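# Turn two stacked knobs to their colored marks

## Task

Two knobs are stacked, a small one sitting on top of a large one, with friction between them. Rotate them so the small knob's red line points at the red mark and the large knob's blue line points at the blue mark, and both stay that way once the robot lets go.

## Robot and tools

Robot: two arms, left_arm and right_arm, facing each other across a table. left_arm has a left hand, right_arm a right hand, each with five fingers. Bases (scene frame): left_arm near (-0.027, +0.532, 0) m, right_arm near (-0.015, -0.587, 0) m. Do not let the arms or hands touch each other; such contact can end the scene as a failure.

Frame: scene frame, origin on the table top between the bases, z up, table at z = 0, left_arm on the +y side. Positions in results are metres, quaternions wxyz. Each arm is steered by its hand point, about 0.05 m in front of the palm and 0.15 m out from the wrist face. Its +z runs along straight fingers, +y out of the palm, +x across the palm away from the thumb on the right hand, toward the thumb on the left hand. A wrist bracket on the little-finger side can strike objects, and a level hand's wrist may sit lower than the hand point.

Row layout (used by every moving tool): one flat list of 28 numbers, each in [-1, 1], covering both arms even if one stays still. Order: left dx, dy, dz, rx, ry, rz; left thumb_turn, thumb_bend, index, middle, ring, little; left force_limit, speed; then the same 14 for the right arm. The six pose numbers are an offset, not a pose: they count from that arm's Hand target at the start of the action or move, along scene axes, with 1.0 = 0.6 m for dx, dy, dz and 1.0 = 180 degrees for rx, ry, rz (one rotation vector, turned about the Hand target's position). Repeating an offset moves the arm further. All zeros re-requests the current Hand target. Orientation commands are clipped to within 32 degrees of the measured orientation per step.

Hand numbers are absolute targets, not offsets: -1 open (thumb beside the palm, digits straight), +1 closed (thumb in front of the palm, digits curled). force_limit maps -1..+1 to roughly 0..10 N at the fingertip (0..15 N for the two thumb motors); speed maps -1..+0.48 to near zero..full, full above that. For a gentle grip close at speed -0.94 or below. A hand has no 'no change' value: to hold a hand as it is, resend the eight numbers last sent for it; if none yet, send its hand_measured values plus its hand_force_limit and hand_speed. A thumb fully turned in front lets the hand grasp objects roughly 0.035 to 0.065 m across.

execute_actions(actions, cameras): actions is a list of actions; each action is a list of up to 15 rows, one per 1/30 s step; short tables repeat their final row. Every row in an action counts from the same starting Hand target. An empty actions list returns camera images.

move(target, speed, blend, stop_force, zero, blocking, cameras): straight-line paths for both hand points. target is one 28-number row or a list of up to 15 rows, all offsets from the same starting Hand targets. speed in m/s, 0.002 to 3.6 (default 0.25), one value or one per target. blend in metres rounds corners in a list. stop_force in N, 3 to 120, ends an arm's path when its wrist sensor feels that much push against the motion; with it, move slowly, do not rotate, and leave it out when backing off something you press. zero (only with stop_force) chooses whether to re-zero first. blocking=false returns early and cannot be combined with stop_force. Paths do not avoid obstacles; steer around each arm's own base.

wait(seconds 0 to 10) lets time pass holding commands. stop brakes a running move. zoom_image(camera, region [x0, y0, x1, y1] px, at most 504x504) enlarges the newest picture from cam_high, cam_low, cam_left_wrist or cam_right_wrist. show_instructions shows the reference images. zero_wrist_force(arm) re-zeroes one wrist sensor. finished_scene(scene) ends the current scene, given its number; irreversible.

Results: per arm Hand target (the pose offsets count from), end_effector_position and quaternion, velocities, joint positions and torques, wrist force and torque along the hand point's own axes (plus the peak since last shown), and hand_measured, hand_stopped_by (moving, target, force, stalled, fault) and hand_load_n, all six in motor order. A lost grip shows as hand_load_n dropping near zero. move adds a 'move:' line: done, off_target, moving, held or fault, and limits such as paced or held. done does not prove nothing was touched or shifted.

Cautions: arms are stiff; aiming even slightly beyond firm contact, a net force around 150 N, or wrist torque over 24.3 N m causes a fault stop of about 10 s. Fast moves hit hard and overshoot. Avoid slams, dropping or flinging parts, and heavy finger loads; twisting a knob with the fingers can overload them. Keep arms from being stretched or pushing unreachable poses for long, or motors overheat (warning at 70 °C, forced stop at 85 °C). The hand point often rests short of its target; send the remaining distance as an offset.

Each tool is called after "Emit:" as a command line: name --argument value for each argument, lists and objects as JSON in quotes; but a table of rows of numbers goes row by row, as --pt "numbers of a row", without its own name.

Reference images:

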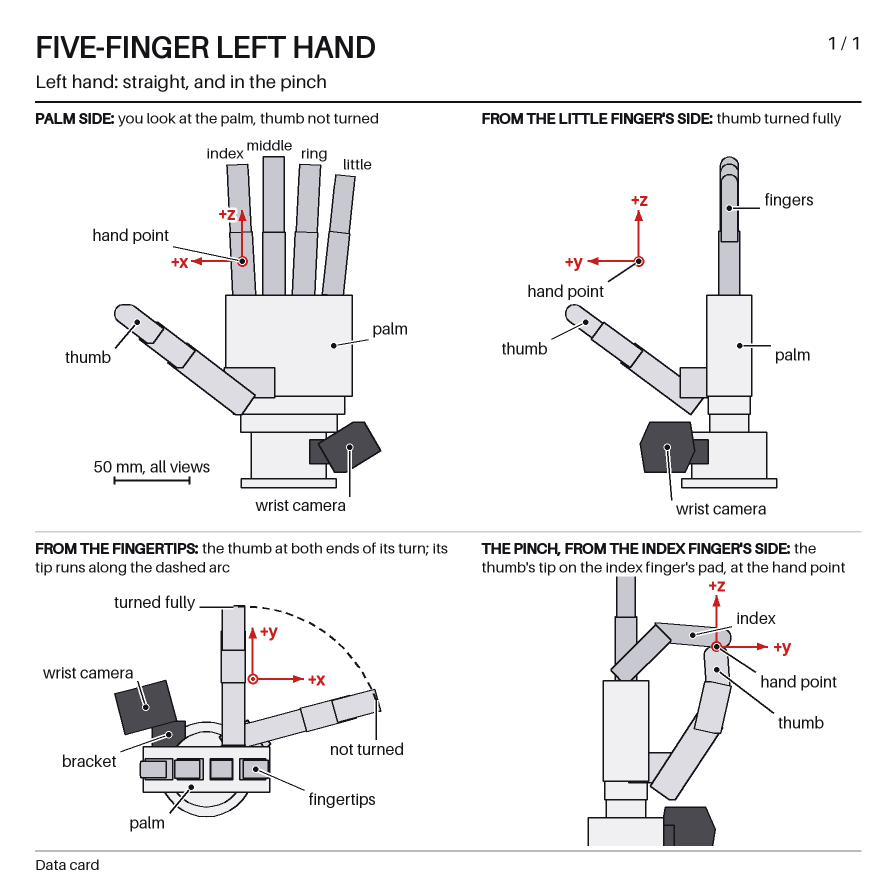

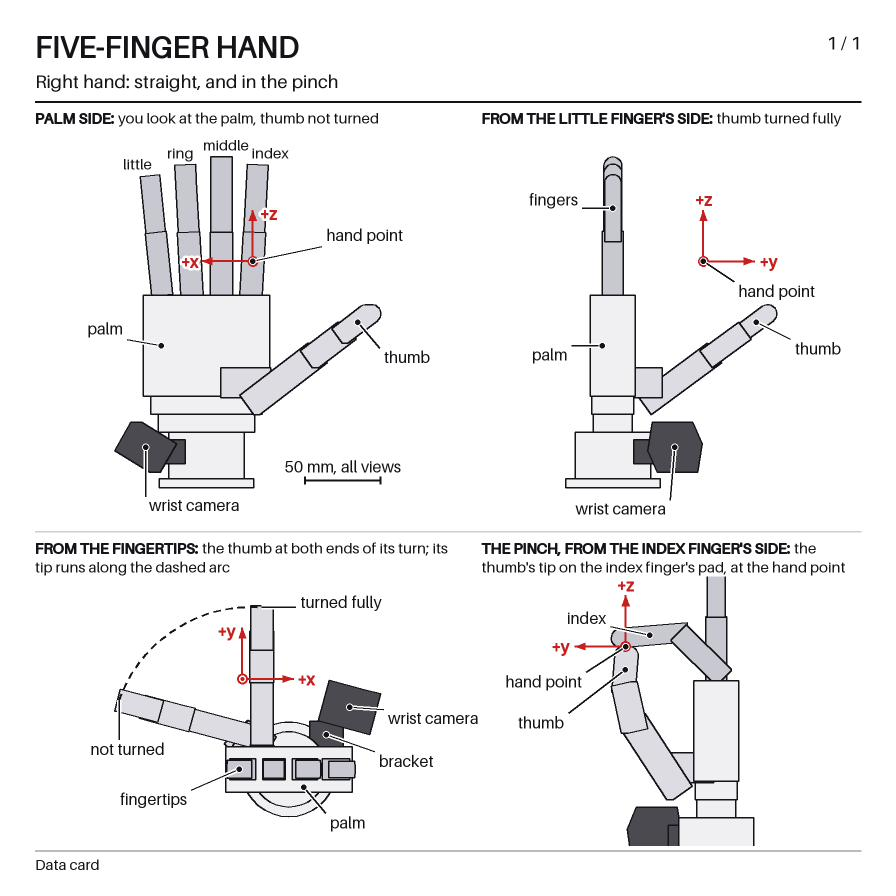

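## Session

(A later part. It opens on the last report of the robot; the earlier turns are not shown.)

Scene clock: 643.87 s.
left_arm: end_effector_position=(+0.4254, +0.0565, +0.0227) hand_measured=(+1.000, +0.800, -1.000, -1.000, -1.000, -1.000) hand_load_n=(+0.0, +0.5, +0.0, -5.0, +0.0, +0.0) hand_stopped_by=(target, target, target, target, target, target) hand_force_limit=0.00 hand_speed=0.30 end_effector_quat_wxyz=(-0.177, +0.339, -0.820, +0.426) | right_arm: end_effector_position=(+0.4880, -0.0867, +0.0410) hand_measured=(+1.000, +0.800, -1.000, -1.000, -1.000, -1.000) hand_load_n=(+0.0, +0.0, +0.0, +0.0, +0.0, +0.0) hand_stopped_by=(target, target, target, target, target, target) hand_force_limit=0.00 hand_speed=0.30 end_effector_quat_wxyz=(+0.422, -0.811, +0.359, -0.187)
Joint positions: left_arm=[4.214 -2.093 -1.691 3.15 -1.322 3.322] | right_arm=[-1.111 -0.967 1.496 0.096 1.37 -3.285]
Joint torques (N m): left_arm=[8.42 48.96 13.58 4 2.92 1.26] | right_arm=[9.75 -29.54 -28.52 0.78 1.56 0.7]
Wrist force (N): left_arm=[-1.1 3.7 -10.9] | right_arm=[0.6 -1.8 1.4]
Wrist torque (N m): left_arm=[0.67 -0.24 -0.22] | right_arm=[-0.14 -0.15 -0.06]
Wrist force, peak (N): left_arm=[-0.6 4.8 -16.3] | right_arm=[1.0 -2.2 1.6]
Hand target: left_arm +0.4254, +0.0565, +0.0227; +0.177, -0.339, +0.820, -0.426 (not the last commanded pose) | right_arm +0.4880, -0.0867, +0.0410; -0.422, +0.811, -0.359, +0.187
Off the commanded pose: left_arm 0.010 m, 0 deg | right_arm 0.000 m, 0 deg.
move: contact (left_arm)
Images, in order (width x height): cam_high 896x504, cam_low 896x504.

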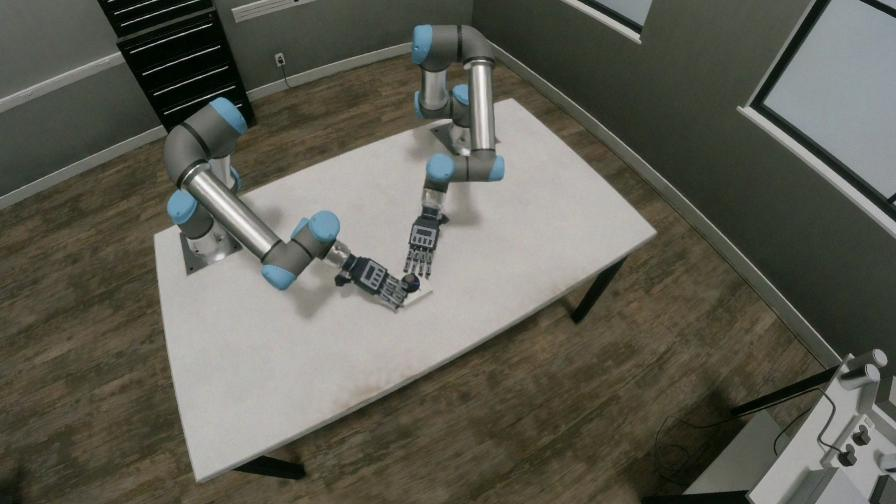

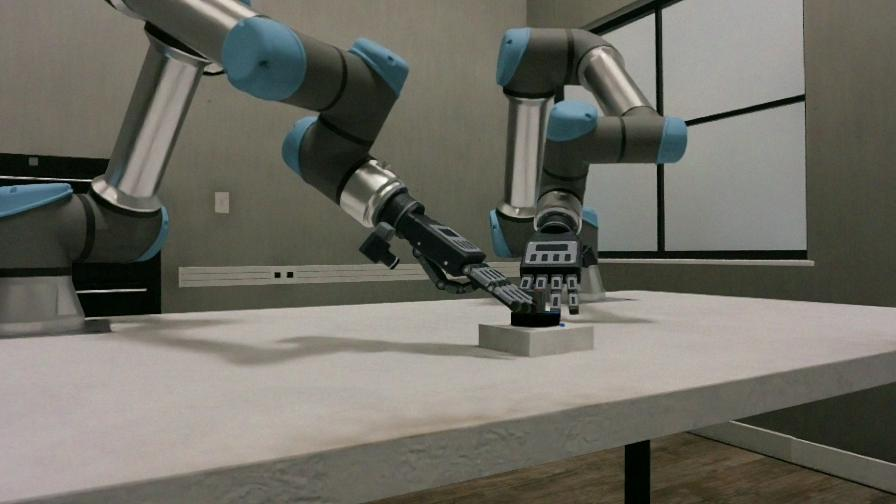

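Emit:
move --target '[0,0,0,0,0,0,1,0.8,-1,-1,-1,-1,0,0.3,-0.025,0.025,0,0,0,0,1,0.8,-1,-1,-1,-1,0,0.3]' --speed 0.007 --stop_force 10

Emit:
move --target '[0,0,0,0,0,0,1,0.8,-1,-1,-1,-1,0,0.3,0.0118,0.0118,0,0,0,0,1,0.8,-1,-1,-1,-1,0,0.3]' --speed 0.02 --cameras '["cam_high", "cam_low"]'

Emit:
zoom_image --camera "cam_high" --region '[380, 260, 440, 310]'

Scene clock: 654.27 s.
left_arm: end_effector_position=(+0.4254, +0.0565, +0.0227) hand_measured=(+1.000, +0.800, -1.000, -1.000, -1.000, -1.000) hand_load_n=(+0.0, +0.0, +0.0, -5.5, +0.0, +0.0) hand_stopped_by=(target, target, target, target, target, target) hand_force_limit=0.00 hand_speed=0.30 end_effector_quat_wxyz=(-0.177, +0.339, -0.820, +0.426) | right_arm: end_effector_position=(+0.4830, -0.0817, +0.0410) hand_measured=(+1.000, +0.800, -1.000, -1.000, -1.000, -1.000) hand_load_n=(+0.0, +0.0, -1.0, +0.0, +0.0, +0.0) hand_stopped_by=(target, target, target, target, target, target) hand_force_limit=0.00 hand_speed=0.30 end_effector_quat_wxyz=(+0.422, -0.811, +0.359, -0.188)
Joint positions: left_arm=[4.214 -2.093 -1.691 3.15 -1.322 3.322] | right_arm=[-1.098 -0.968 1.497 0.094 1.381 -3.277]
Joint torques (N m): left_arm=[8.73 49.22 15.54 3.4 1.17 1.25] | right_arm=[-0.73 -46.7 -19.66 1.72 -4.96 -0.86]
Wrist force (N): left_arm=[0.1 4.0 -11.2] | right_arm=[10.6 -0.9 -0.3]
Wrist torque (N m): left_arm=[0.66 -0.18 -0.15] | right_arm=[-0.08 0.37 0.35]
Wrist force, peak (N): left_arm=[0.1 4.2 -11.3] | right_arm=[13.4 -1.4 -1.0]
Hand target: left_arm +0.4254, +0.0565, +0.0227; +0.177, -0.339, +0.820, -0.426 | right_arm +0.4830, -0.0817, +0.0410; -0.422, +0.811, -0.359, +0.188 (not the last commanded pose)
Off the commanded pose: left_arm 0.000 m, 0 deg | right_arm 0.014 m, 0 deg.
move: contact (right_arm)

Scene clock: 655.07 s.
left_arm: end_effector_position=(+0.4254, +0.0565, +0.0227) hand_measured=(+1.000, +0.800, -1.000, -1.000, -1.000, -1.000) hand_load_n=(+0.0, +0.0, +0.0, -5.5, +0.0, -0.5) hand_stopped_by=(target, target, target, target, target, target) hand_force_limit=0.00 hand_speed=0.30 end_effector_quat_wxyz=(-0.177, +0.339, -0.820, +0.426) | right_arm: end_effector_position=(+0.4901, -0.0745, +0.0409) hand_measured=(+1.000, +0.800, -1.000, -1.000, -1.000, -1.000) hand_load_n=(+0.0, +0.0, -0.5, +0.0, +0.0, +0.0) hand_stopped_by=(target, target, target, target, target, target) hand_force_limit=0.00 hand_speed=0.30 end_effector_quat_wxyz=(+0.422, -0.811, +0.359, -0.187)
Joint positions: left_arm=[4.214 -2.093 -1.691 3.15 -1.322 3.322] | right_arm=[-1.093 -0.947 1.461 0.109 1.385 -3.274]
Joint torques (N m): left_arm=[8.89 49.62 16.85 3.46 -0.14 1.18] | right_arm=[11.61 -57.29 -6.4 -0.94 -2.27 1.38]
Wrist force (N): left_arm=[0.3 4.3 -10.9] | right_arm=[12.0 -1.9 -0.5]
Wrist torque (N m): left_arm=[0.66 -0.15 -0.14] | right_arm=[-0.01 0.28 0.45]
Wrist force, peak (N): left_arm=[0.2 4.3 -11.1] | right_arm=[12.0 -1.9 -0.5]
Hand target: left_arm +0.4254, +0.0565, +0.0227; +0.177, -0.339, +0.820, -0.426 | right_arm +0.4900, -0.0746, +0.0410; -0.422, +0.811, -0.359, +0.188
Off the commanded pose: left_arm 0.000 m, 0 deg | right_arm 0.000 m, 0 deg.
move: done
Images, in order (width x height): cam_high 896x504, cam_low 896x504.

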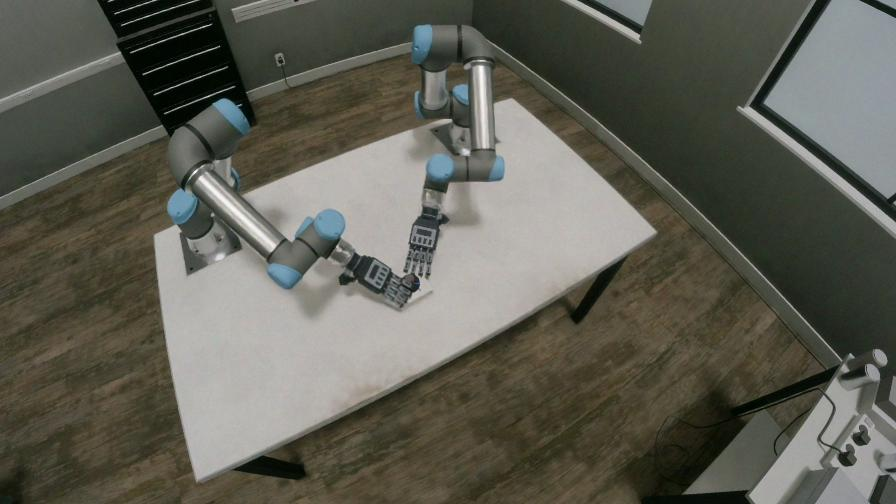

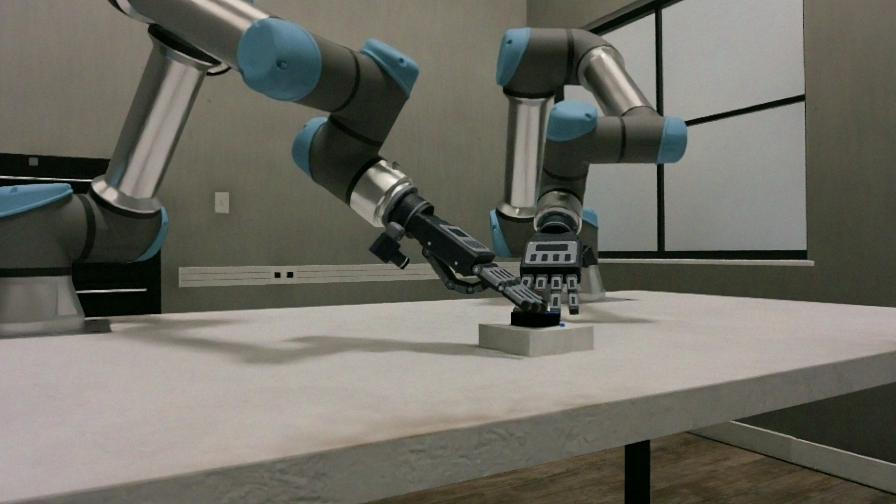

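Scaled by 8.400 from the camera's 896x504 image, which has a finer 1280x720 frame.

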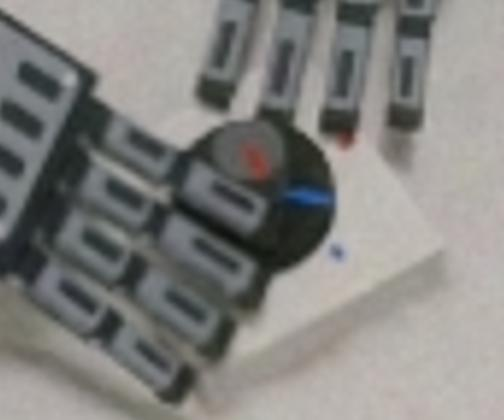

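Emit:
move --pt "0 0 0 0 0 0 1 0.8 -1 -1 -1 -1 0 0.3 0.0071 -0.0071 0 0 0 0 1 0.8 -1 -1 -1 -1 0 0.3" --pt "0 0 0 0 0 0 1 0.8 -1 -1 -1 -1 0 0.3 -0.0047 -0.0189 0 0 0 0 1 0.8 -1 -1 -1 -1 0 0.3" --speed 0.03 --blend '[0.002, 0]'

Emit:
move --target '[0,0,0,0,0,0,1,0.8,-1,-1,-1,-1,0,0.3,-0.025,0.025,0,0,0,0,1,0.8,-1,-1,-1,-1,0,0.3]' --speed 0.007 --stop_force 22

Emit:
move --target '[0,0,0,0,0,0,1,0.8,-1,-1,-1,-1,0,0.3,0.0094,0.0094,0,0,0,0,1,0.8,-1,-1,-1,-1,0,0.3]' --speed 0.015 --cameras '["cam_high", "cam_low"]'

Emit:
zoom_image --camera "cam_high" --region '[380, 260, 440, 310]'

Emit:
zoom_image --camera "cam_low" --region '[480, 250, 600, 370]'

Scene clock: 677.47 s.
left_arm: end_effector_position=(+0.4254, +0.0565, +0.0227) hand_measured=(+1.000, +0.800, -1.000, -1.000, -1.000, -1.000) hand_load_n=(+0.0, +0.0, +0.0, -5.0, +0.0, +0.0) hand_stopped_by=(target, target, target, target, target, target) hand_force_limit=0.00 hand_speed=0.30 end_effector_quat_wxyz=(-0.177, +0.339, -0.820, +0.426) | right_arm: end_effector_position=(+0.4873, -0.0860, +0.0411) hand_measured=(+1.000, +0.800, -1.000, -1.000, -1.000, -1.000) hand_load_n=(+0.0, +0.0, +0.0, +0.0, +0.0, +0.0) hand_stopped_by=(target, target, target, target, target, target) hand_force_limit=0.00 hand_speed=0.30 end_effector_quat_wxyz=(+0.422, -0.811, +0.359, -0.188)
Joint positions: left_arm=[4.214 -2.093 -1.691 3.15 -1.322 3.322] | right_arm=[-1.109 -0.968 1.496 0.096 1.372 -3.284]
Joint torques (N m): left_arm=[7.66 47.49 21.91 2.88 -1.86 1.14] | right_arm=[3.19 -28.85 -28.13 1.14 -0.85 -0.35]
Wrist force (N): left_arm=[0.4 3.8 -10.9] | right_arm=[0.7 -2.1 1.0]
Wrist torque (N m): left_arm=[0.70 -0.14 -0.12] | right_arm=[-0.16 -0.16 -0.06]
Wrist force, peak (N): left_arm=[0.3 4.1 -11.2] | right_arm=[12.3 -2.5 -0.7]
Hand target: left_arm +0.4254, +0.0565, +0.0227; +0.177, -0.339, +0.820, -0.426 | right_arm +0.4872, -0.0859, +0.0410; -0.422, +0.811, -0.359, +0.188
Off the commanded pose: left_arm 0.000 m, 0 deg | right_arm 0.000 m, 0 deg.
move: done

Scene clock: 679.43 s.
left_arm: end_effector_position=(+0.4254, +0.0565, +0.0227) hand_measured=(+1.000, +0.800, -1.000, -1.000, -1.000, -1.000) hand_load_n=(+0.0, +0.0, +0.0, -6.0, +0.0, +0.0) hand_stopped_by=(target, target, target, target, target, target) hand_force_limit=0.00 hand_speed=0.30 end_effector_quat_wxyz=(-0.177, +0.339, -0.820, +0.426) | right_arm: end_effector_position=(+0.4822, -0.0809, +0.0410) hand_measured=(+1.000, +0.800, -1.000, -1.000, -1.000, -1.000) hand_load_n=(+0.0, +0.0, -1.5, +0.0, +0.0, +0.0) hand_stopped_by=(target, target, target, target, target, target) hand_force_limit=0.00 hand_speed=0.30 end_effector_quat_wxyz=(+0.422, -0.811, +0.359, -0.188)
Joint positions: left_arm=[4.214 -2.093 -1.691 3.15 -1.322 3.322] | right_arm=[-1.096 -0.968 1.497 0.094 1.383 -3.276]
Joint torques (N m): left_arm=[7.58 47.85 24.66 2.95 -1.99 1.25] | right_arm=[8.84 -48.4 -14.36 2.14 -8.43 -0.9]
Wrist force (N): left_arm=[0.6 4.5 -11.4] | right_arm=[22.4 -0.1 -0.9]
Wrist torque (N m): left_arm=[0.65 -0.13 -0.13] | right_arm=[-0.04 1.01 1.06]
Wrist force, peak (N): left_arm=[0.5 4.9 -11.6] | right_arm=[25.7 -0.3 -1.9]
Hand target: left_arm +0.4254, +0.0565, +0.0227; +0.177, -0.339, +0.820, -0.426 | right_arm +0.4822, -0.0809, +0.0410; -0.422, +0.811, -0.359, +0.188 (not the last commanded pose)
Off the commanded pose: left_arm 0.000 m, 0 deg | right_arm 0.014 m, 0 deg.
move: contact (right_arm)

Scene clock: 680.23 s.
left_arm: end_effector_position=(+0.4254, +0.0565, +0.0227) hand_measured=(+1.000, +0.800, -1.000, -1.000, -1.000, -1.000) hand_load_n=(+0.0, +0.0, +0.0, -6.0, +0.0, +0.0) hand_stopped_by=(target, target, target, target, target, target) hand_force_limit=0.00 hand_speed=0.30 end_effector_quat_wxyz=(-0.177, +0.339, -0.820, +0.426) | right_arm: end_effector_position=(+0.4879, -0.0752, +0.0409) hand_measured=(+1.000, +0.800, -1.000, -1.000, -1.000, -1.000) hand_load_n=(+0.0, +0.0, -1.5, +0.0, +0.0, +0.0) hand_stopped_by=(target, target, target, target, target, target) hand_force_limit=0.00 hand_speed=0.30 end_effector_quat_wxyz=(+0.422, -0.811, +0.359, -0.188)
Joint positions: left_arm=[4.214 -2.093 -1.691 3.15 -1.322 3.322] | right_arm=[-1.092 -0.951 1.468 0.106 1.387 -3.273]
Joint torques (N m): left_arm=[7.23 48.07 26.39 2.65 -1.94 1.2] | right_arm=[25.2 -48.99 -5.44 0.23 -5.22 1.58]
Wrist force (N): left_arm=[0.7 4.7 -11.3] | right_arm=[24.0 -0.9 -1.6]
Wrist torque (N m): left_arm=[0.64 -0.15 -0.13] | right_arm=[-0.01 0.86 1.12]
Wrist force, peak (N): left_arm=[0.6 4.5 -11.5] | right_arm=[24.2 -0.7 -1.5]
Hand target: left_arm +0.4254, +0.0565, +0.0227; +0.177, -0.339, +0.820, -0.426 | right_arm +0.4879, -0.0753, +0.0410; -0.422, +0.811, -0.359, +0.188
Off the commanded pose: left_arm 0.000 m, 0 deg | right_arm 0.000 m, 0 deg.
move: done
Images, in order (width x height): cam_high 896x504, cam_low 896x504.

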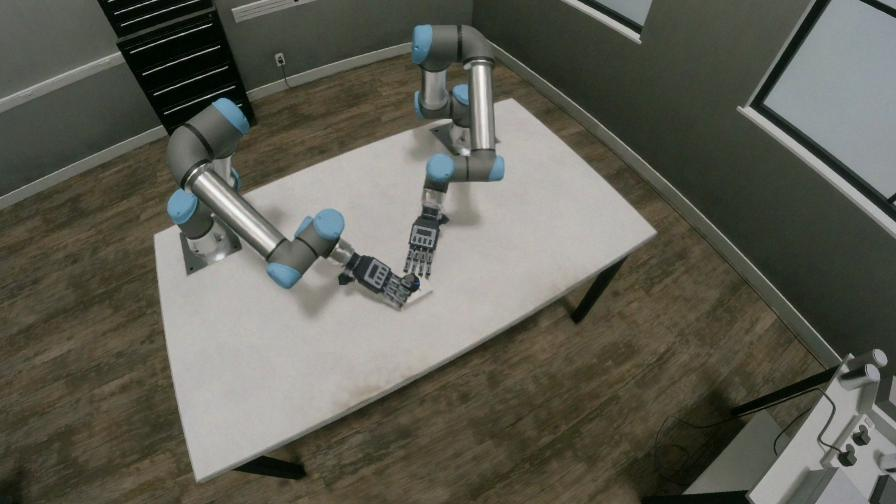

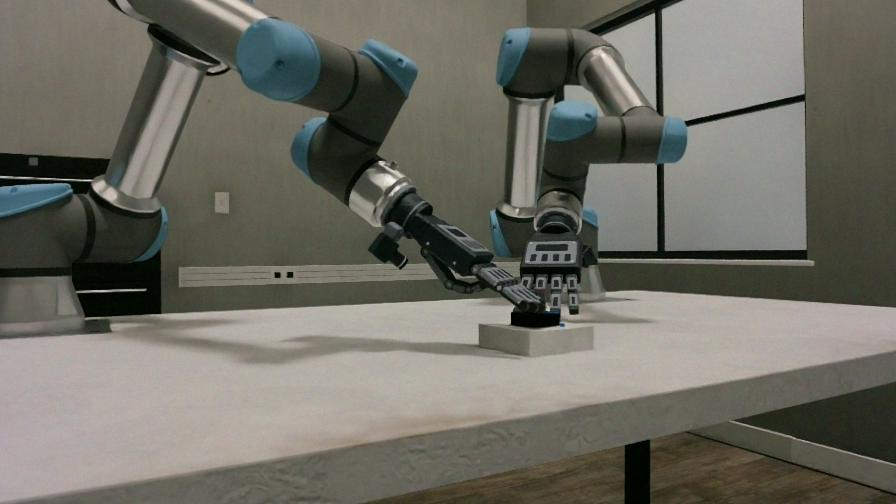

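Scaled by 8.400 from the camera's 896x504 image, which has a finer 1280x720 frame.

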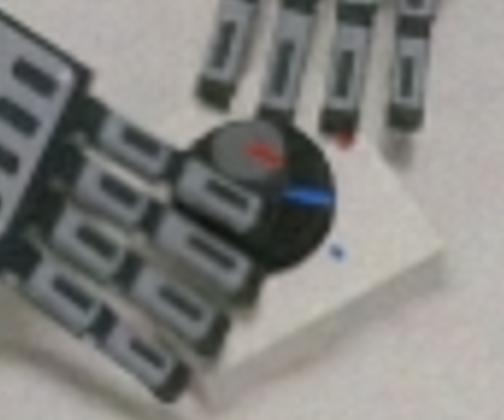

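Scaled by 4.200 from the camera's 896x504 image, which has a finer 1280x720 frame.

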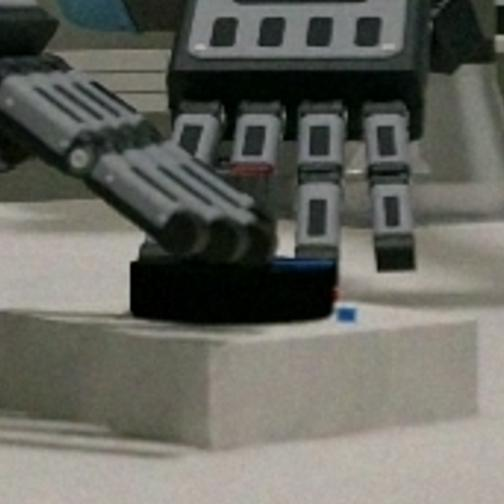

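Emit:
move --pt "0 0 0 0 0 0 1 0.8 -1 -1 -1 -1 0 0.3 0.0071 -0.0071 0 0 0 0 1 0.8 -1 -1 -1 -1 0 0.3" --pt "0 0 0 0 0 0 1 0.8 -1 -1 -1 -1 0 0.3 -0.0031 -0.0173 0 0 0 0 1 0.8 -1 -1 -1 -1 0 0.3" --speed 0.03 --blend '[0.002, 0]'

Emit:
move --target '[0,0,0,0,0,0,1,0.8,-1,-1,-1,-1,0,0.3,-0.025,0.025,0,0,0,0,1,0.8,-1,-1,-1,-1,0,0.3]' --speed 0.007 --stop_force 22

Emit:
move --target '[0,0,0,0,0,0,1,0.8,-1,-1,-1,-1,0,0.3,0.0112,0.0112,0,0,0,0,1,0.8,-1,-1,-1,-1,0,0.3]' --speed 0.015 --cameras '["cam_high", "cam_low"]'

Emit:
zoom_image --camera "cam_high" --region '[380, 260, 440, 310]'

Scene clock: 691.03 s.
left_arm: end_effector_position=(+0.4254, +0.0565, +0.0227) hand_measured=(+1.000, +0.800, -1.000, -1.000, -1.000, -1.000) hand_load_n=(+0.0, +0.0, +0.0, -5.0, +0.0, +0.0) hand_stopped_by=(target, target, target, target, target, target) hand_force_limit=0.00 hand_speed=0.30 end_effector_quat_wxyz=(-0.177, +0.339, -0.820, +0.426) | right_arm: end_effector_position=(+0.4860, -0.0857, +0.0411) hand_measured=(+1.000, +0.800, -1.000, -1.000, -1.000, -1.000) hand_load_n=(+0.0, +0.0, +0.0, +0.5, +0.0, +0.0) hand_stopped_by=(target, target, target, target, target, target) hand_force_limit=0.00 hand_speed=0.30 end_effector_quat_wxyz=(+0.422, -0.811, +0.359, -0.188)
Joint positions: left_arm=[4.214 -2.093 -1.691 3.15 -1.322 3.322] | right_arm=[-1.108 -0.969 1.499 0.094 1.374 -3.283]
Joint torques (N m): left_arm=[6.98 48.22 27.25 2.31 -1.94 1.14] | right_arm=[1.57 -28.03 -30.23 1.04 -0.91 -0.57]
Wrist force (N): left_arm=[0.2 3.5 -10.9] | right_arm=[0.7 -2.1 1.5]
Wrist torque (N m): left_arm=[0.66 -0.13 -0.13] | right_arm=[-0.20 -0.16 -0.07]
Wrist force, peak (N): left_arm=[0.8 4.6 -11.4] | right_arm=[24.4 -2.2 -1.3]
Hand target: left_arm +0.4254, +0.0565, +0.0227; +0.177, -0.339, +0.820, -0.426 | right_arm +0.4860, -0.0857, +0.0410; -0.422, +0.811, -0.359, +0.188
Off the commanded pose: left_arm 0.000 m, 0 deg | right_arm 0.000 m, 0 deg.
move: done

Scene clock: 692.90 s.
left_arm: end_effector_position=(+0.4254, +0.0565, +0.0227) hand_measured=(+1.000, +0.800, -1.000, -1.000, -1.000, -1.000) hand_load_n=(+0.0, +0.0, +0.0, -6.0, +0.0, +0.0) hand_stopped_by=(target, target, target, target, target, target) hand_force_limit=0.00 hand_speed=0.30 end_effector_quat_wxyz=(-0.177, +0.339, -0.820, +0.426) | right_arm: end_effector_position=(+0.4817, -0.0814, +0.0410) hand_measured=(+1.000, +0.800, -1.000, -1.000, -1.000, -1.000) hand_load_n=(+0.0, +0.0, -2.0, +0.0, +0.0, +0.0) hand_stopped_by=(target, target, target, target, target, target) hand_force_limit=0.00 hand_speed=0.30 end_effector_quat_wxyz=(+0.422, -0.811, +0.359, -0.188)
Joint positions: left_arm=[4.214 -2.093 -1.691 3.15 -1.322 3.322] | right_arm=[-1.096 -0.97 1.5 0.093 1.383 -3.276]
Joint torques (N m): left_arm=[8 48.97 27.88 1.82 -1.88 1.15] | right_arm=[7.81 -42.49 -17.97 2.2 -8.2 -1.23]
Wrist force (N): left_arm=[0.3 4.6 -11.4] | right_arm=[21.7 -0.1 -1.4]
Wrist torque (N m): left_arm=[0.66 -0.16 -0.15] | right_arm=[-0.05 0.98 1.02]
Wrist force, peak (N): left_arm=[0.0 4.6 -11.5] | right_arm=[24.9 -0.5 -2.2]
Hand target: left_arm +0.4254, +0.0565, +0.0227; +0.177, -0.339, +0.820, -0.426 | right_arm +0.4818, -0.0814, +0.0410; -0.422, +0.811, -0.359, +0.188 (not the last commanded pose)
Off the commanded pose: left_arm 0.000 m, 0 deg | right_arm 0.015 m, 0 deg.
move: contact (right_arm)

Scene clock: 693.80 s.
left_arm: end_effector_position=(+0.4254, +0.0565, +0.0227) hand_measured=(+1.000, +0.800, -1.000, -1.000, -1.000, -1.000) hand_load_n=(+0.0, +0.0, +0.0, -5.5, -0.5, +0.0) hand_stopped_by=(target, target, target, target, target, target) hand_force_limit=0.00 hand_speed=0.30 end_effector_quat_wxyz=(-0.177, +0.339, -0.820, +0.426) | right_arm: end_effector_position=(+0.4885, -0.0746, +0.0409) hand_measured=(+1.000, +0.800, -1.000, -1.000, -1.000, -1.000) hand_load_n=(+0.0, +0.0, -1.0, +0.5, +0.0, +0.0) hand_stopped_by=(target, target, target, target, target, target) hand_force_limit=0.00 hand_speed=0.30 end_effector_quat_wxyz=(+0.422, -0.811, +0.359, -0.188)
Joint positions: left_arm=[4.214 -2.093 -1.691 3.15 -1.322 3.322] | right_arm=[-1.091 -0.949 1.465 0.107 1.388 -3.273]
Joint torques (N m): left_arm=[7.73 48.82 27.32 1.82 -1.95 1.1] | right_arm=[24.57 -49.83 -6.61 0.22 -4.8 1.51]
Wrist force (N): left_arm=[0.6 4.8 -11.1] | right_arm=[23.9 -0.6 -1.5]
Wrist torque (N m): left_arm=[0.63 -0.11 -0.14] | right_arm=[0.01 0.82 1.12]
Wrist force, peak (N): left_arm=[0.4 4.7 -11.5] | right_arm=[24.0 -0.1 -1.4]
Hand target: left_arm +0.4254, +0.0565, +0.0227; +0.177, -0.339, +0.820, -0.426 | right_arm +0.4885, -0.0747, +0.0410; -0.422, +0.811, -0.359, +0.188
Off the commanded pose: left_arm 0.000 m, 0 deg | right_arm 0.000 m, 0 deg.
move: done
Images, in order (width x height): cam_high 896x504, cam_low 896x504.

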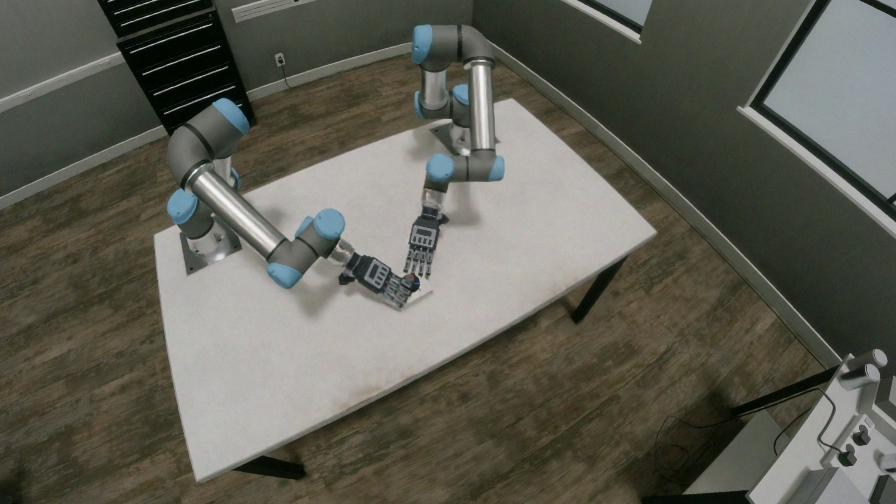

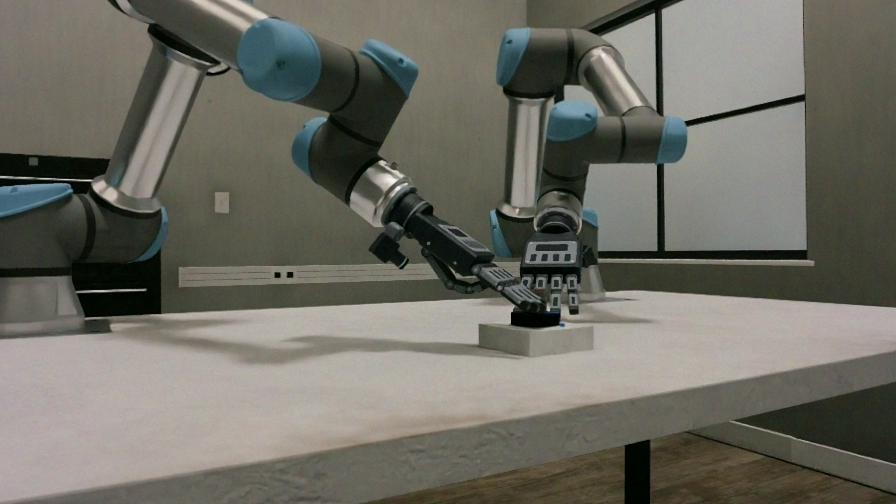

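Scaled by 8.400 from the camera's 896x504 image, which has a finer 1280x720 frame.

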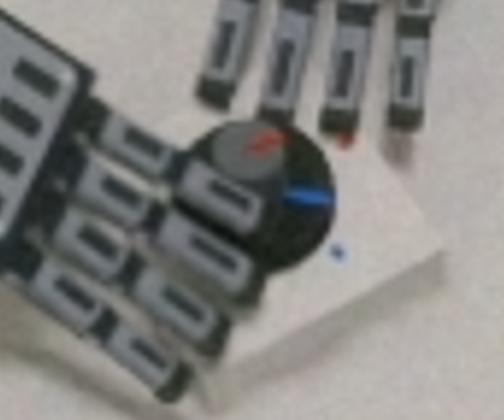

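Emit:
move --pt "0 0 0 0 0 0 1 0.8 -1 -1 -1 -1 0 0.3 0.0071 -0.0071 0 0 0 0 1 0.8 -1 -1 -1 -1 0 0.3" --pt "0 0 0 0 0 0 1 0.8 -1 -1 -1 -1 0 0.3 -0.0041 -0.0183 0 0 0 0 1 0.8 -1 -1 -1 -1 0 0.3" --speed 0.03 --blend '[0.002, 0]'

Emit:
move --target '[0,0,0,0,0,0,1,0.8,-1,-1,-1,-1,0,0.3,-0.025,0.025,0,0,0,0,1,0.8,-1,-1,-1,-1,0,0.3]' --speed 0.007 --stop_force 22

Emit:
move --target '[0,0,0,0,0,0,1,0.8,-1,-1,-1,-1,0,0.3,0.0112,0.0112,0,0,0,0,1,0.8,-1,-1,-1,-1,0,0.3]' --speed 0.015 --cameras '["cam_high", "cam_low"]'

Emit:
zoom_image --camera "cam_high" --region '[380, 260, 440, 310]'

Scene clock: 701.63 s.
left_arm: end_effector_position=(+0.4254, +0.0565, +0.0227) hand_measured=(+1.000, +0.800, -1.000, -1.000, -1.000, -1.000) hand_load_n=(+0.0, +0.0, +0.0, -5.0, +0.0, +0.0) hand_stopped_by=(target, target, target, target, target, target) hand_force_limit=0.00 hand_speed=0.30 end_effector_quat_wxyz=(-0.177, +0.339, -0.820, +0.426) | right_arm: end_effector_position=(+0.4860, -0.0857, +0.0411) hand_measured=(+1.000, +0.800, -1.000, -1.000, -1.000, -1.000) hand_load_n=(+0.0, +0.0, +0.0, +0.0, +0.0, +0.0) hand_stopped_by=(target, target, target, target, target, target) hand_force_limit=0.00 hand_speed=0.30 end_effector_quat_wxyz=(+0.422, -0.811, +0.359, -0.188)
Joint positions: left_arm=[4.214 -2.093 -1.691 3.15 -1.322 3.322] | right_arm=[-1.108 -0.969 1.499 0.094 1.374 -3.283]
Joint torques (N m): left_arm=[7.73 49.11 25.9 1.74 -1.76 1.01] | right_arm=[2.78 -28.71 -29.8 1.24 -0.9 -0.36]
Wrist force (N): left_arm=[0.1 3.4 -10.8] | right_arm=[0.6 -2.1 1.3]
Wrist torque (N m): left_arm=[0.64 -0.13 -0.13] | right_arm=[-0.19 -0.14 -0.07]
Wrist force, peak (N): left_arm=[0.9 4.7 -11.4] | right_arm=[24.3 -0.7 -1.3]
Hand target: left_arm +0.4254, +0.0565, +0.0227; +0.177, -0.339, +0.820, -0.426 | right_arm +0.4860, -0.0857, +0.0410; -0.422, +0.811, -0.359, +0.188
Off the commanded pose: left_arm 0.000 m, 0 deg | right_arm 0.000 m, 0 deg.
move: done

Scene clock: 703.50 s.
left_arm: end_effector_position=(+0.4254, +0.0565, +0.0227) hand_measured=(+1.000, +0.800, -1.000, -1.000, -1.000, -1.000) hand_load_n=(+0.0, +0.0, +0.0, -6.0, +0.0, +0.0) hand_stopped_by=(target, target, target, target, target, target) hand_force_limit=0.00 hand_speed=0.30 end_effector_quat_wxyz=(-0.177, +0.339, -0.820, +0.426) | right_arm: end_effector_position=(+0.4817, -0.0813, +0.0410) hand_measured=(+1.000, +0.800, -1.000, -1.000, -1.000, -1.000) hand_load_n=(+0.0, +0.0, -2.0, +0.0, +0.0, +0.0) hand_stopped_by=(target, target, target, target, target, target) hand_force_limit=0.00 hand_speed=0.30 end_effector_quat_wxyz=(+0.422, -0.811, +0.360, -0.188)
Joint positions: left_arm=[4.214 -2.093 -1.691 3.15 -1.322 3.322] | right_arm=[-1.096 -0.97 1.5 0.093 1.384 -3.276]
Joint torques (N m): left_arm=[7.75 49.07 25.74 1.65 -1.77 1.25] | right_arm=[8.81 -41.2 -18.33 2.14 -8.33 -1.12]
Wrist force (N): left_arm=[0.3 4.6 -11.2] | right_arm=[22.1 0.1 -1.6]
Wrist torque (N m): left_arm=[0.64 -0.15 -0.14] | right_arm=[-0.01 1.00 1.07]
Wrist force, peak (N): left_arm=[0.1 4.7 -11.4] | right_arm=[25.5 -0.2 -2.0]
Hand target: left_arm +0.4254, +0.0565, +0.0227; +0.177, -0.339, +0.820, -0.426 | right_arm +0.4817, -0.0813, +0.0409; -0.422, +0.811, -0.360, +0.188 (not the last commanded pose)
Off the commanded pose: left_arm 0.000 m, 0 deg | right_arm 0.015 m, 0 deg.
move: contact (right_arm)

Scene clock: 704.40 s.
left_arm: end_effector_position=(+0.4254, +0.0565, +0.0227) hand_measured=(+1.000, +0.800, -1.000, -1.000, -1.000, -1.000) hand_load_n=(+0.0, +0.5, +0.0, -6.0, +0.0, +0.0) hand_stopped_by=(target, target, target, target, target, target) hand_force_limit=0.00 hand_speed=0.30 end_effector_quat_wxyz=(-0.177, +0.339, -0.820, +0.426) | right_arm: end_effector_position=(+0.4885, -0.0746, +0.0409) hand_measured=(+1.000, +0.800, -1.000, -1.000, -1.000, -1.000) hand_load_n=(+0.0, +0.5, -1.5, +0.0, +0.0, +0.0) hand_stopped_by=(target, target, target, target, target, target) hand_force_limit=0.00 hand_speed=0.30 end_effector_quat_wxyz=(+0.422, -0.811, +0.360, -0.188)
Joint positions: left_arm=[4.214 -2.093 -1.691 3.15 -1.322 3.322] | right_arm=[-1.091 -0.949 1.465 0.107 1.388 -3.273]
Joint torques (N m): left_arm=[7.72 47.56 26.95 1.81 -1.81 1.35] | right_arm=[23.69 -50.49 -5.65 0.34 -5.12 1.58]
Wrist force (N): left_arm=[0.6 4.6 -11.4] | right_arm=[24.3 -1.1 -1.2]
Wrist torque (N m): left_arm=[0.63 -0.11 -0.13] | right_arm=[-0.07 0.86 1.13]
Wrist force, peak (N): left_arm=[0.9 4.6 -11.5] | right_arm=[24.5 -0.4 -1.3]
Hand target: left_arm +0.4254, +0.0565, +0.0227; +0.177, -0.339, +0.820, -0.426 | right_arm +0.4884, -0.0746, +0.0409; -0.422, +0.811, -0.360, +0.188
Off the commanded pose: left_arm 0.000 m, 0 deg | right_arm 0.000 m, 0 deg.
move: done
Images, in order (width x height): cam_high 896x504, cam_low 896x504.

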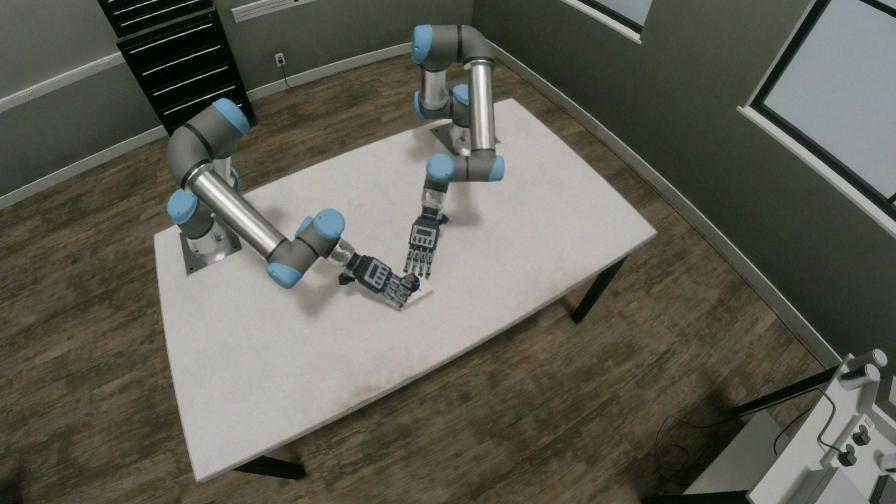

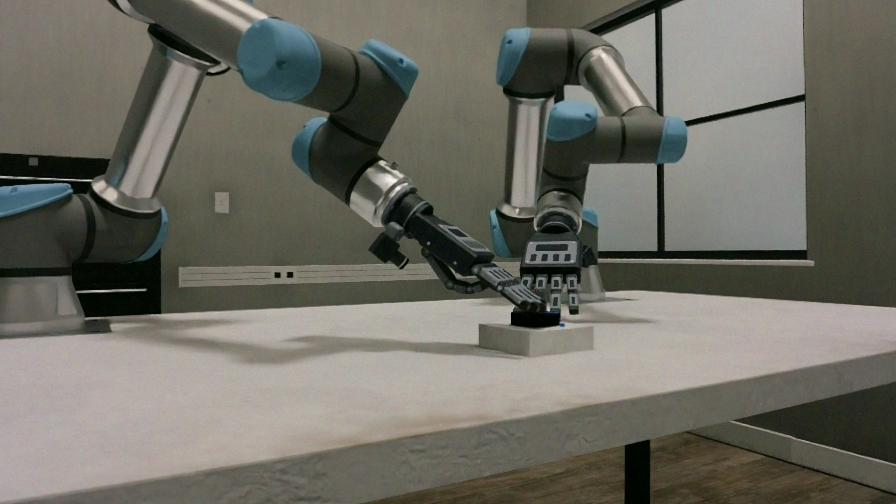

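Scaled by 8.400 from the camera's 896x504 image, which has a finer 1280x720 frame.

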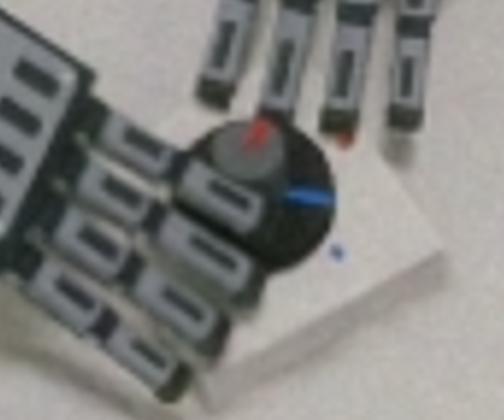

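Emit:
move --pt "-0.02 0.02 0 0 0 0 1 0.8 -1 -1 -1 -1 0 0.3 0.0118 -0.0118 0 0 0 0 1 0.8 -1 -1 -1 -1 0 0.3" --pt "-0.09 0.09 0.12 0 0 0 1 0.8 -1 -1 -1 -1 0 0.3 -0.05 -0.08 0.13 0 0 0 1 0.8 -1 -1 -1 -1 0 0.3" --speed '[0.03, 0.12]' --blend '[0.003, 0]' --cameras '["cam_high", "cam_left_wrist", "cam_right_wrist"]'

Emit:
zoom_image --camera "cam_high" --region '[380, 260, 440, 310]'

Emit:
zoom_image --camera "cam_left_wrist" --region '[240, 150, 360, 270]'

Scene clock: 715.30 s.
left_arm: end_effector_position=(+0.3715, +0.1105, +0.0946) hand_measured=(+1.000, +0.800, -1.000, -1.000, -1.000, -1.000) hand_load_n=(+0.0, +0.0, +0.0, -0.5, +0.0, +0.0) hand_stopped_by=(target, target, target, target, target, target) hand_force_limit=0.00 hand_speed=0.30 end_effector_quat_wxyz=(-0.177, +0.339, -0.820, +0.426) | right_arm: end_effector_position=(+0.4585, -0.1227, +0.1189) hand_measured=(+1.000, +0.800, -1.000, -1.000, -1.000, -1.000) hand_load_n=(+0.0, +0.0, +0.0, +0.0, +0.0, +0.0) hand_stopped_by=(target, target, target, target, target, target) hand_force_limit=0.00 hand_speed=0.30 end_effector_quat_wxyz=(+0.422, -0.811, +0.360, -0.188)
Joint positions: left_arm=[4.273 -1.839 -1.853 3.048 -1.274 3.359] | right_arm=[-1.148 -1.15 1.565 0.214 1.342 -3.307]
Joint torques (N m): left_arm=[-9.74 29.62 23.79 0.71 -2.07 -0.99] | right_arm=[9.92 -29.41 -30.35 -0.73 1.86 1.36]
Wrist force (N): left_arm=[-0.2 -1.2 1.8] | right_arm=[0.3 -2.1 0.6]
Wrist torque (N m): left_arm=[0.16 0.08 -0.13] | right_arm=[-0.09 -0.07 -0.04]
Wrist force, peak (N): left_arm=[0.7 4.7 -11.4] | right_arm=[24.7 -1.9 -0.9]
Hand target: left_arm +0.3714, +0.1105, +0.0947; +0.177, -0.339, +0.820, -0.426 | right_arm +0.4584, -0.1226, +0.1189; -0.422, +0.811, -0.360, +0.188
Off the commanded pose: left_arm 0.000 m, 0 deg | right_arm 0.000 m, 0 deg.
move: done
camera_calibration:
cam_left_wrist: T_world_to_cam=[[0.204634, -0.568836, 0.796587, -0.0909188], [-0.976914, -0.169689, 0.129784, 0.359102], [0.0613464, -0.804755, -0.590428, 0.237545], [0, 0, 0, 1]] pos_world=[0.354844, 0.200383, 0.166072]
cam_right_wrist: T_world_to_cam=[[-0.21342, -0.597072, -0.773277, 0.110966], [-0.974361, 0.187787, 0.123922, 0.451648], [0.0712205, 0.779899, -0.621841, 0.250049], [0, 0, 0, 1]] pos_world=[0.445942, -0.213572, 0.185329]
Images, in order (width x height): cam_high 896x504, cam_left_wrist 616x616, cam_right_wrist 616x616.

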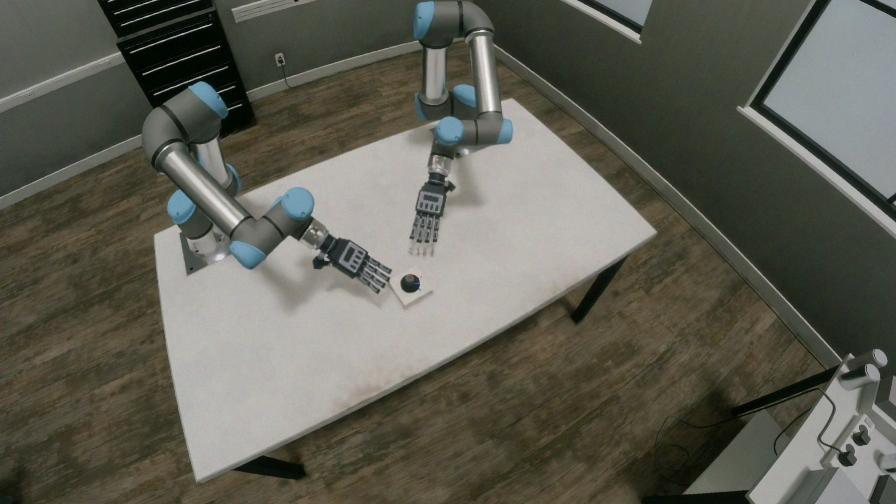

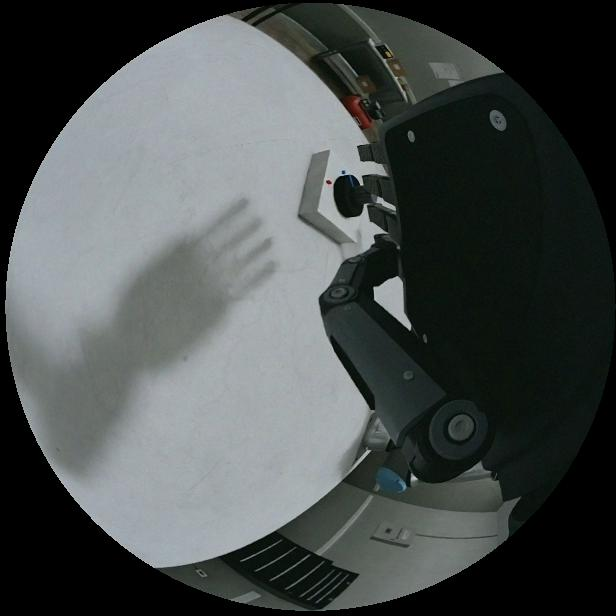

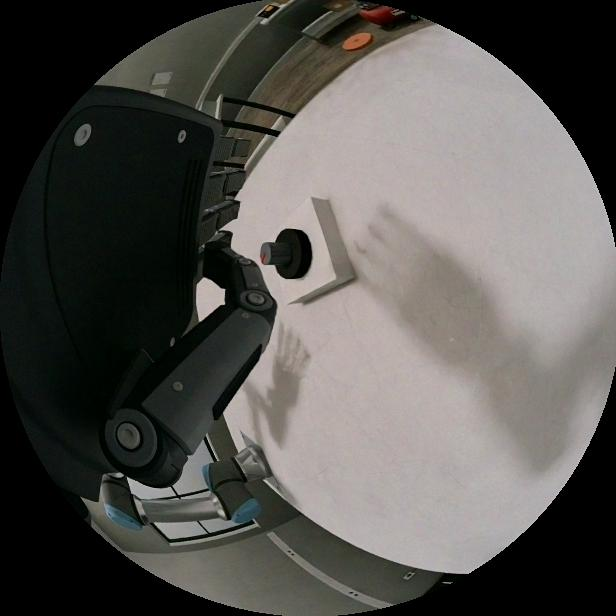

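Scaled by 8.400 from the camera's 896x504 image, which has a finer 1280x720 frame.

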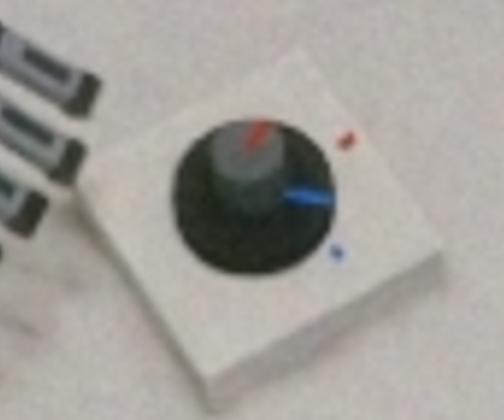

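Scaled by 4.200 from the camera's 616x616 image, which has a finer 880x880 frame.

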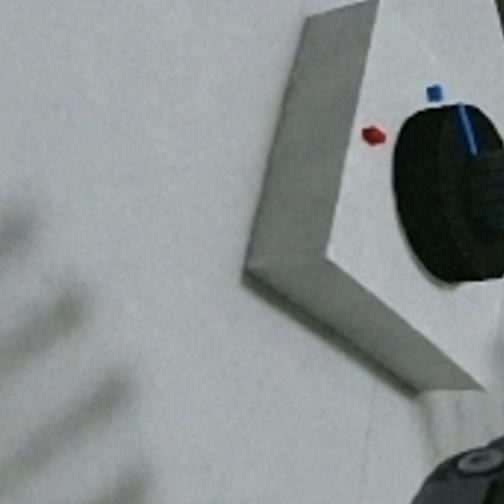

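Emit:
move --pt "0 0 0 0 0 0 1 0.8 -1 -1 -1 -1 0 0.3 0.0922 0.0335 -0.0833 0 0 0 1 0.8 -1 -1 -1 -1 0 0.3" --pt "0 0 0 0 0 0 1 0.8 -1 -1 -1 -1 0 0.3 0.0805 0.0452 -0.159 0 0 0 1 0.8 -1 -1 -1 -1 0 0.3" --speed '[0.1, 0.05]' --blend '[0.01, 0]' --cameras '["cam_high"]'

Emit:
zoom_image --camera "cam_high" --region '[380, 260, 440, 310]'

Scene clock: 757.70 s.
left_arm: end_effector_position=(+0.3714, +0.1105, +0.0947) hand_measured=(+1.000, +0.800, -1.000, -1.000, -1.000, -1.000) hand_load_n=(+0.0, +0.0, +0.0, +0.0, +0.0, +0.0) hand_stopped_by=(target, target, target, target, target, target) hand_force_limit=0.00 hand_speed=0.30 end_effector_quat_wxyz=(-0.177, +0.339, -0.820, +0.426) | right_arm: end_effector_position=(+0.5065, -0.0955, +0.0232) hand_measured=(+1.000, +0.800, -1.000, -1.000, -1.000, -1.000) hand_load_n=(+0.0, +0.0, +0.0, +0.0, +0.0, +0.0) hand_stopped_by=(target, target, target, target, target, target) hand_force_limit=0.00 hand_speed=0.30 end_effector_quat_wxyz=(+0.422, -0.811, +0.360, -0.188)
Joint positions: left_arm=[4.273 -1.839 -1.853 3.048 -1.274 3.359] | right_arm=[-1.142 -0.928 1.48 0.076 1.347 -3.303]
Joint torques (N m): left_arm=[-8.98 39.44 24.34 -1.2 -2.12 -0.87] | right_arm=[-4.85 -59.17 -28.41 1.48 -0.29 0.58]
Wrist force (N): left_arm=[-0.4 -1.3 1.7] | right_arm=[0.6 -2.1 1.3]
Wrist torque (N m): left_arm=[0.16 0.11 -0.14] | right_arm=[-0.16 -0.16 -0.21]
Wrist force, peak (N): left_arm=[-0.4 -1.5 1.9] | right_arm=[0.8 -2.4 1.1]
Hand target: left_arm +0.3714, +0.1105, +0.0947; +0.177, -0.339, +0.820, -0.426 | right_arm +0.5067, -0.0955, +0.0235; -0.422, +0.811, -0.360, +0.188
Off the commanded pose: left_arm 0.000 m, 0 deg | right_arm 0.000 m, 0 deg.
move: done
Images, in order (width x height): cam_high 896x504.

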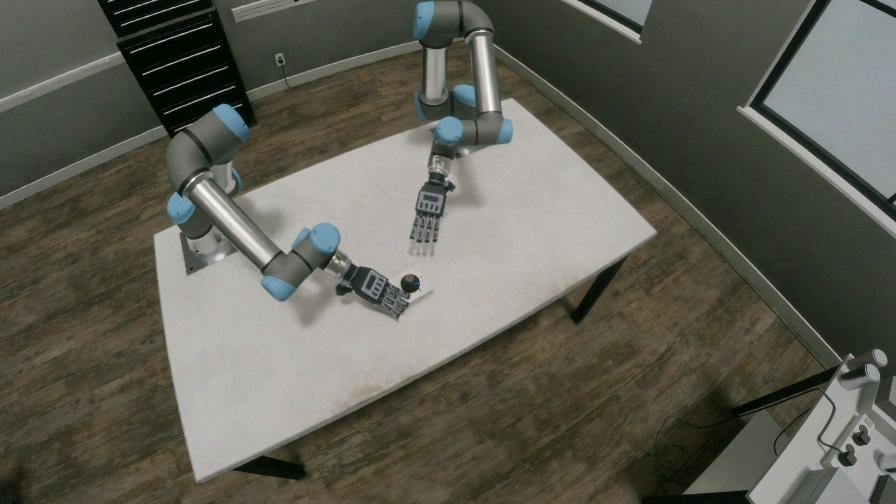

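Scaled by 8.400 from the camera's 896x504 image, which has a finer 1280x720 frame.

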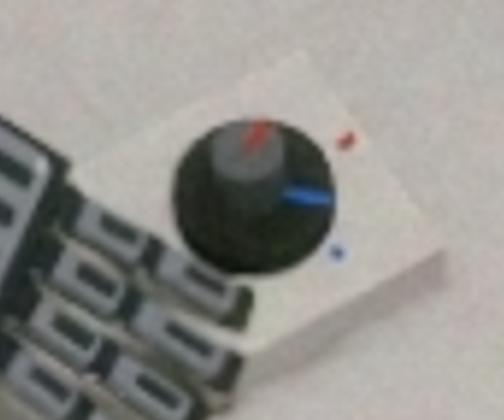

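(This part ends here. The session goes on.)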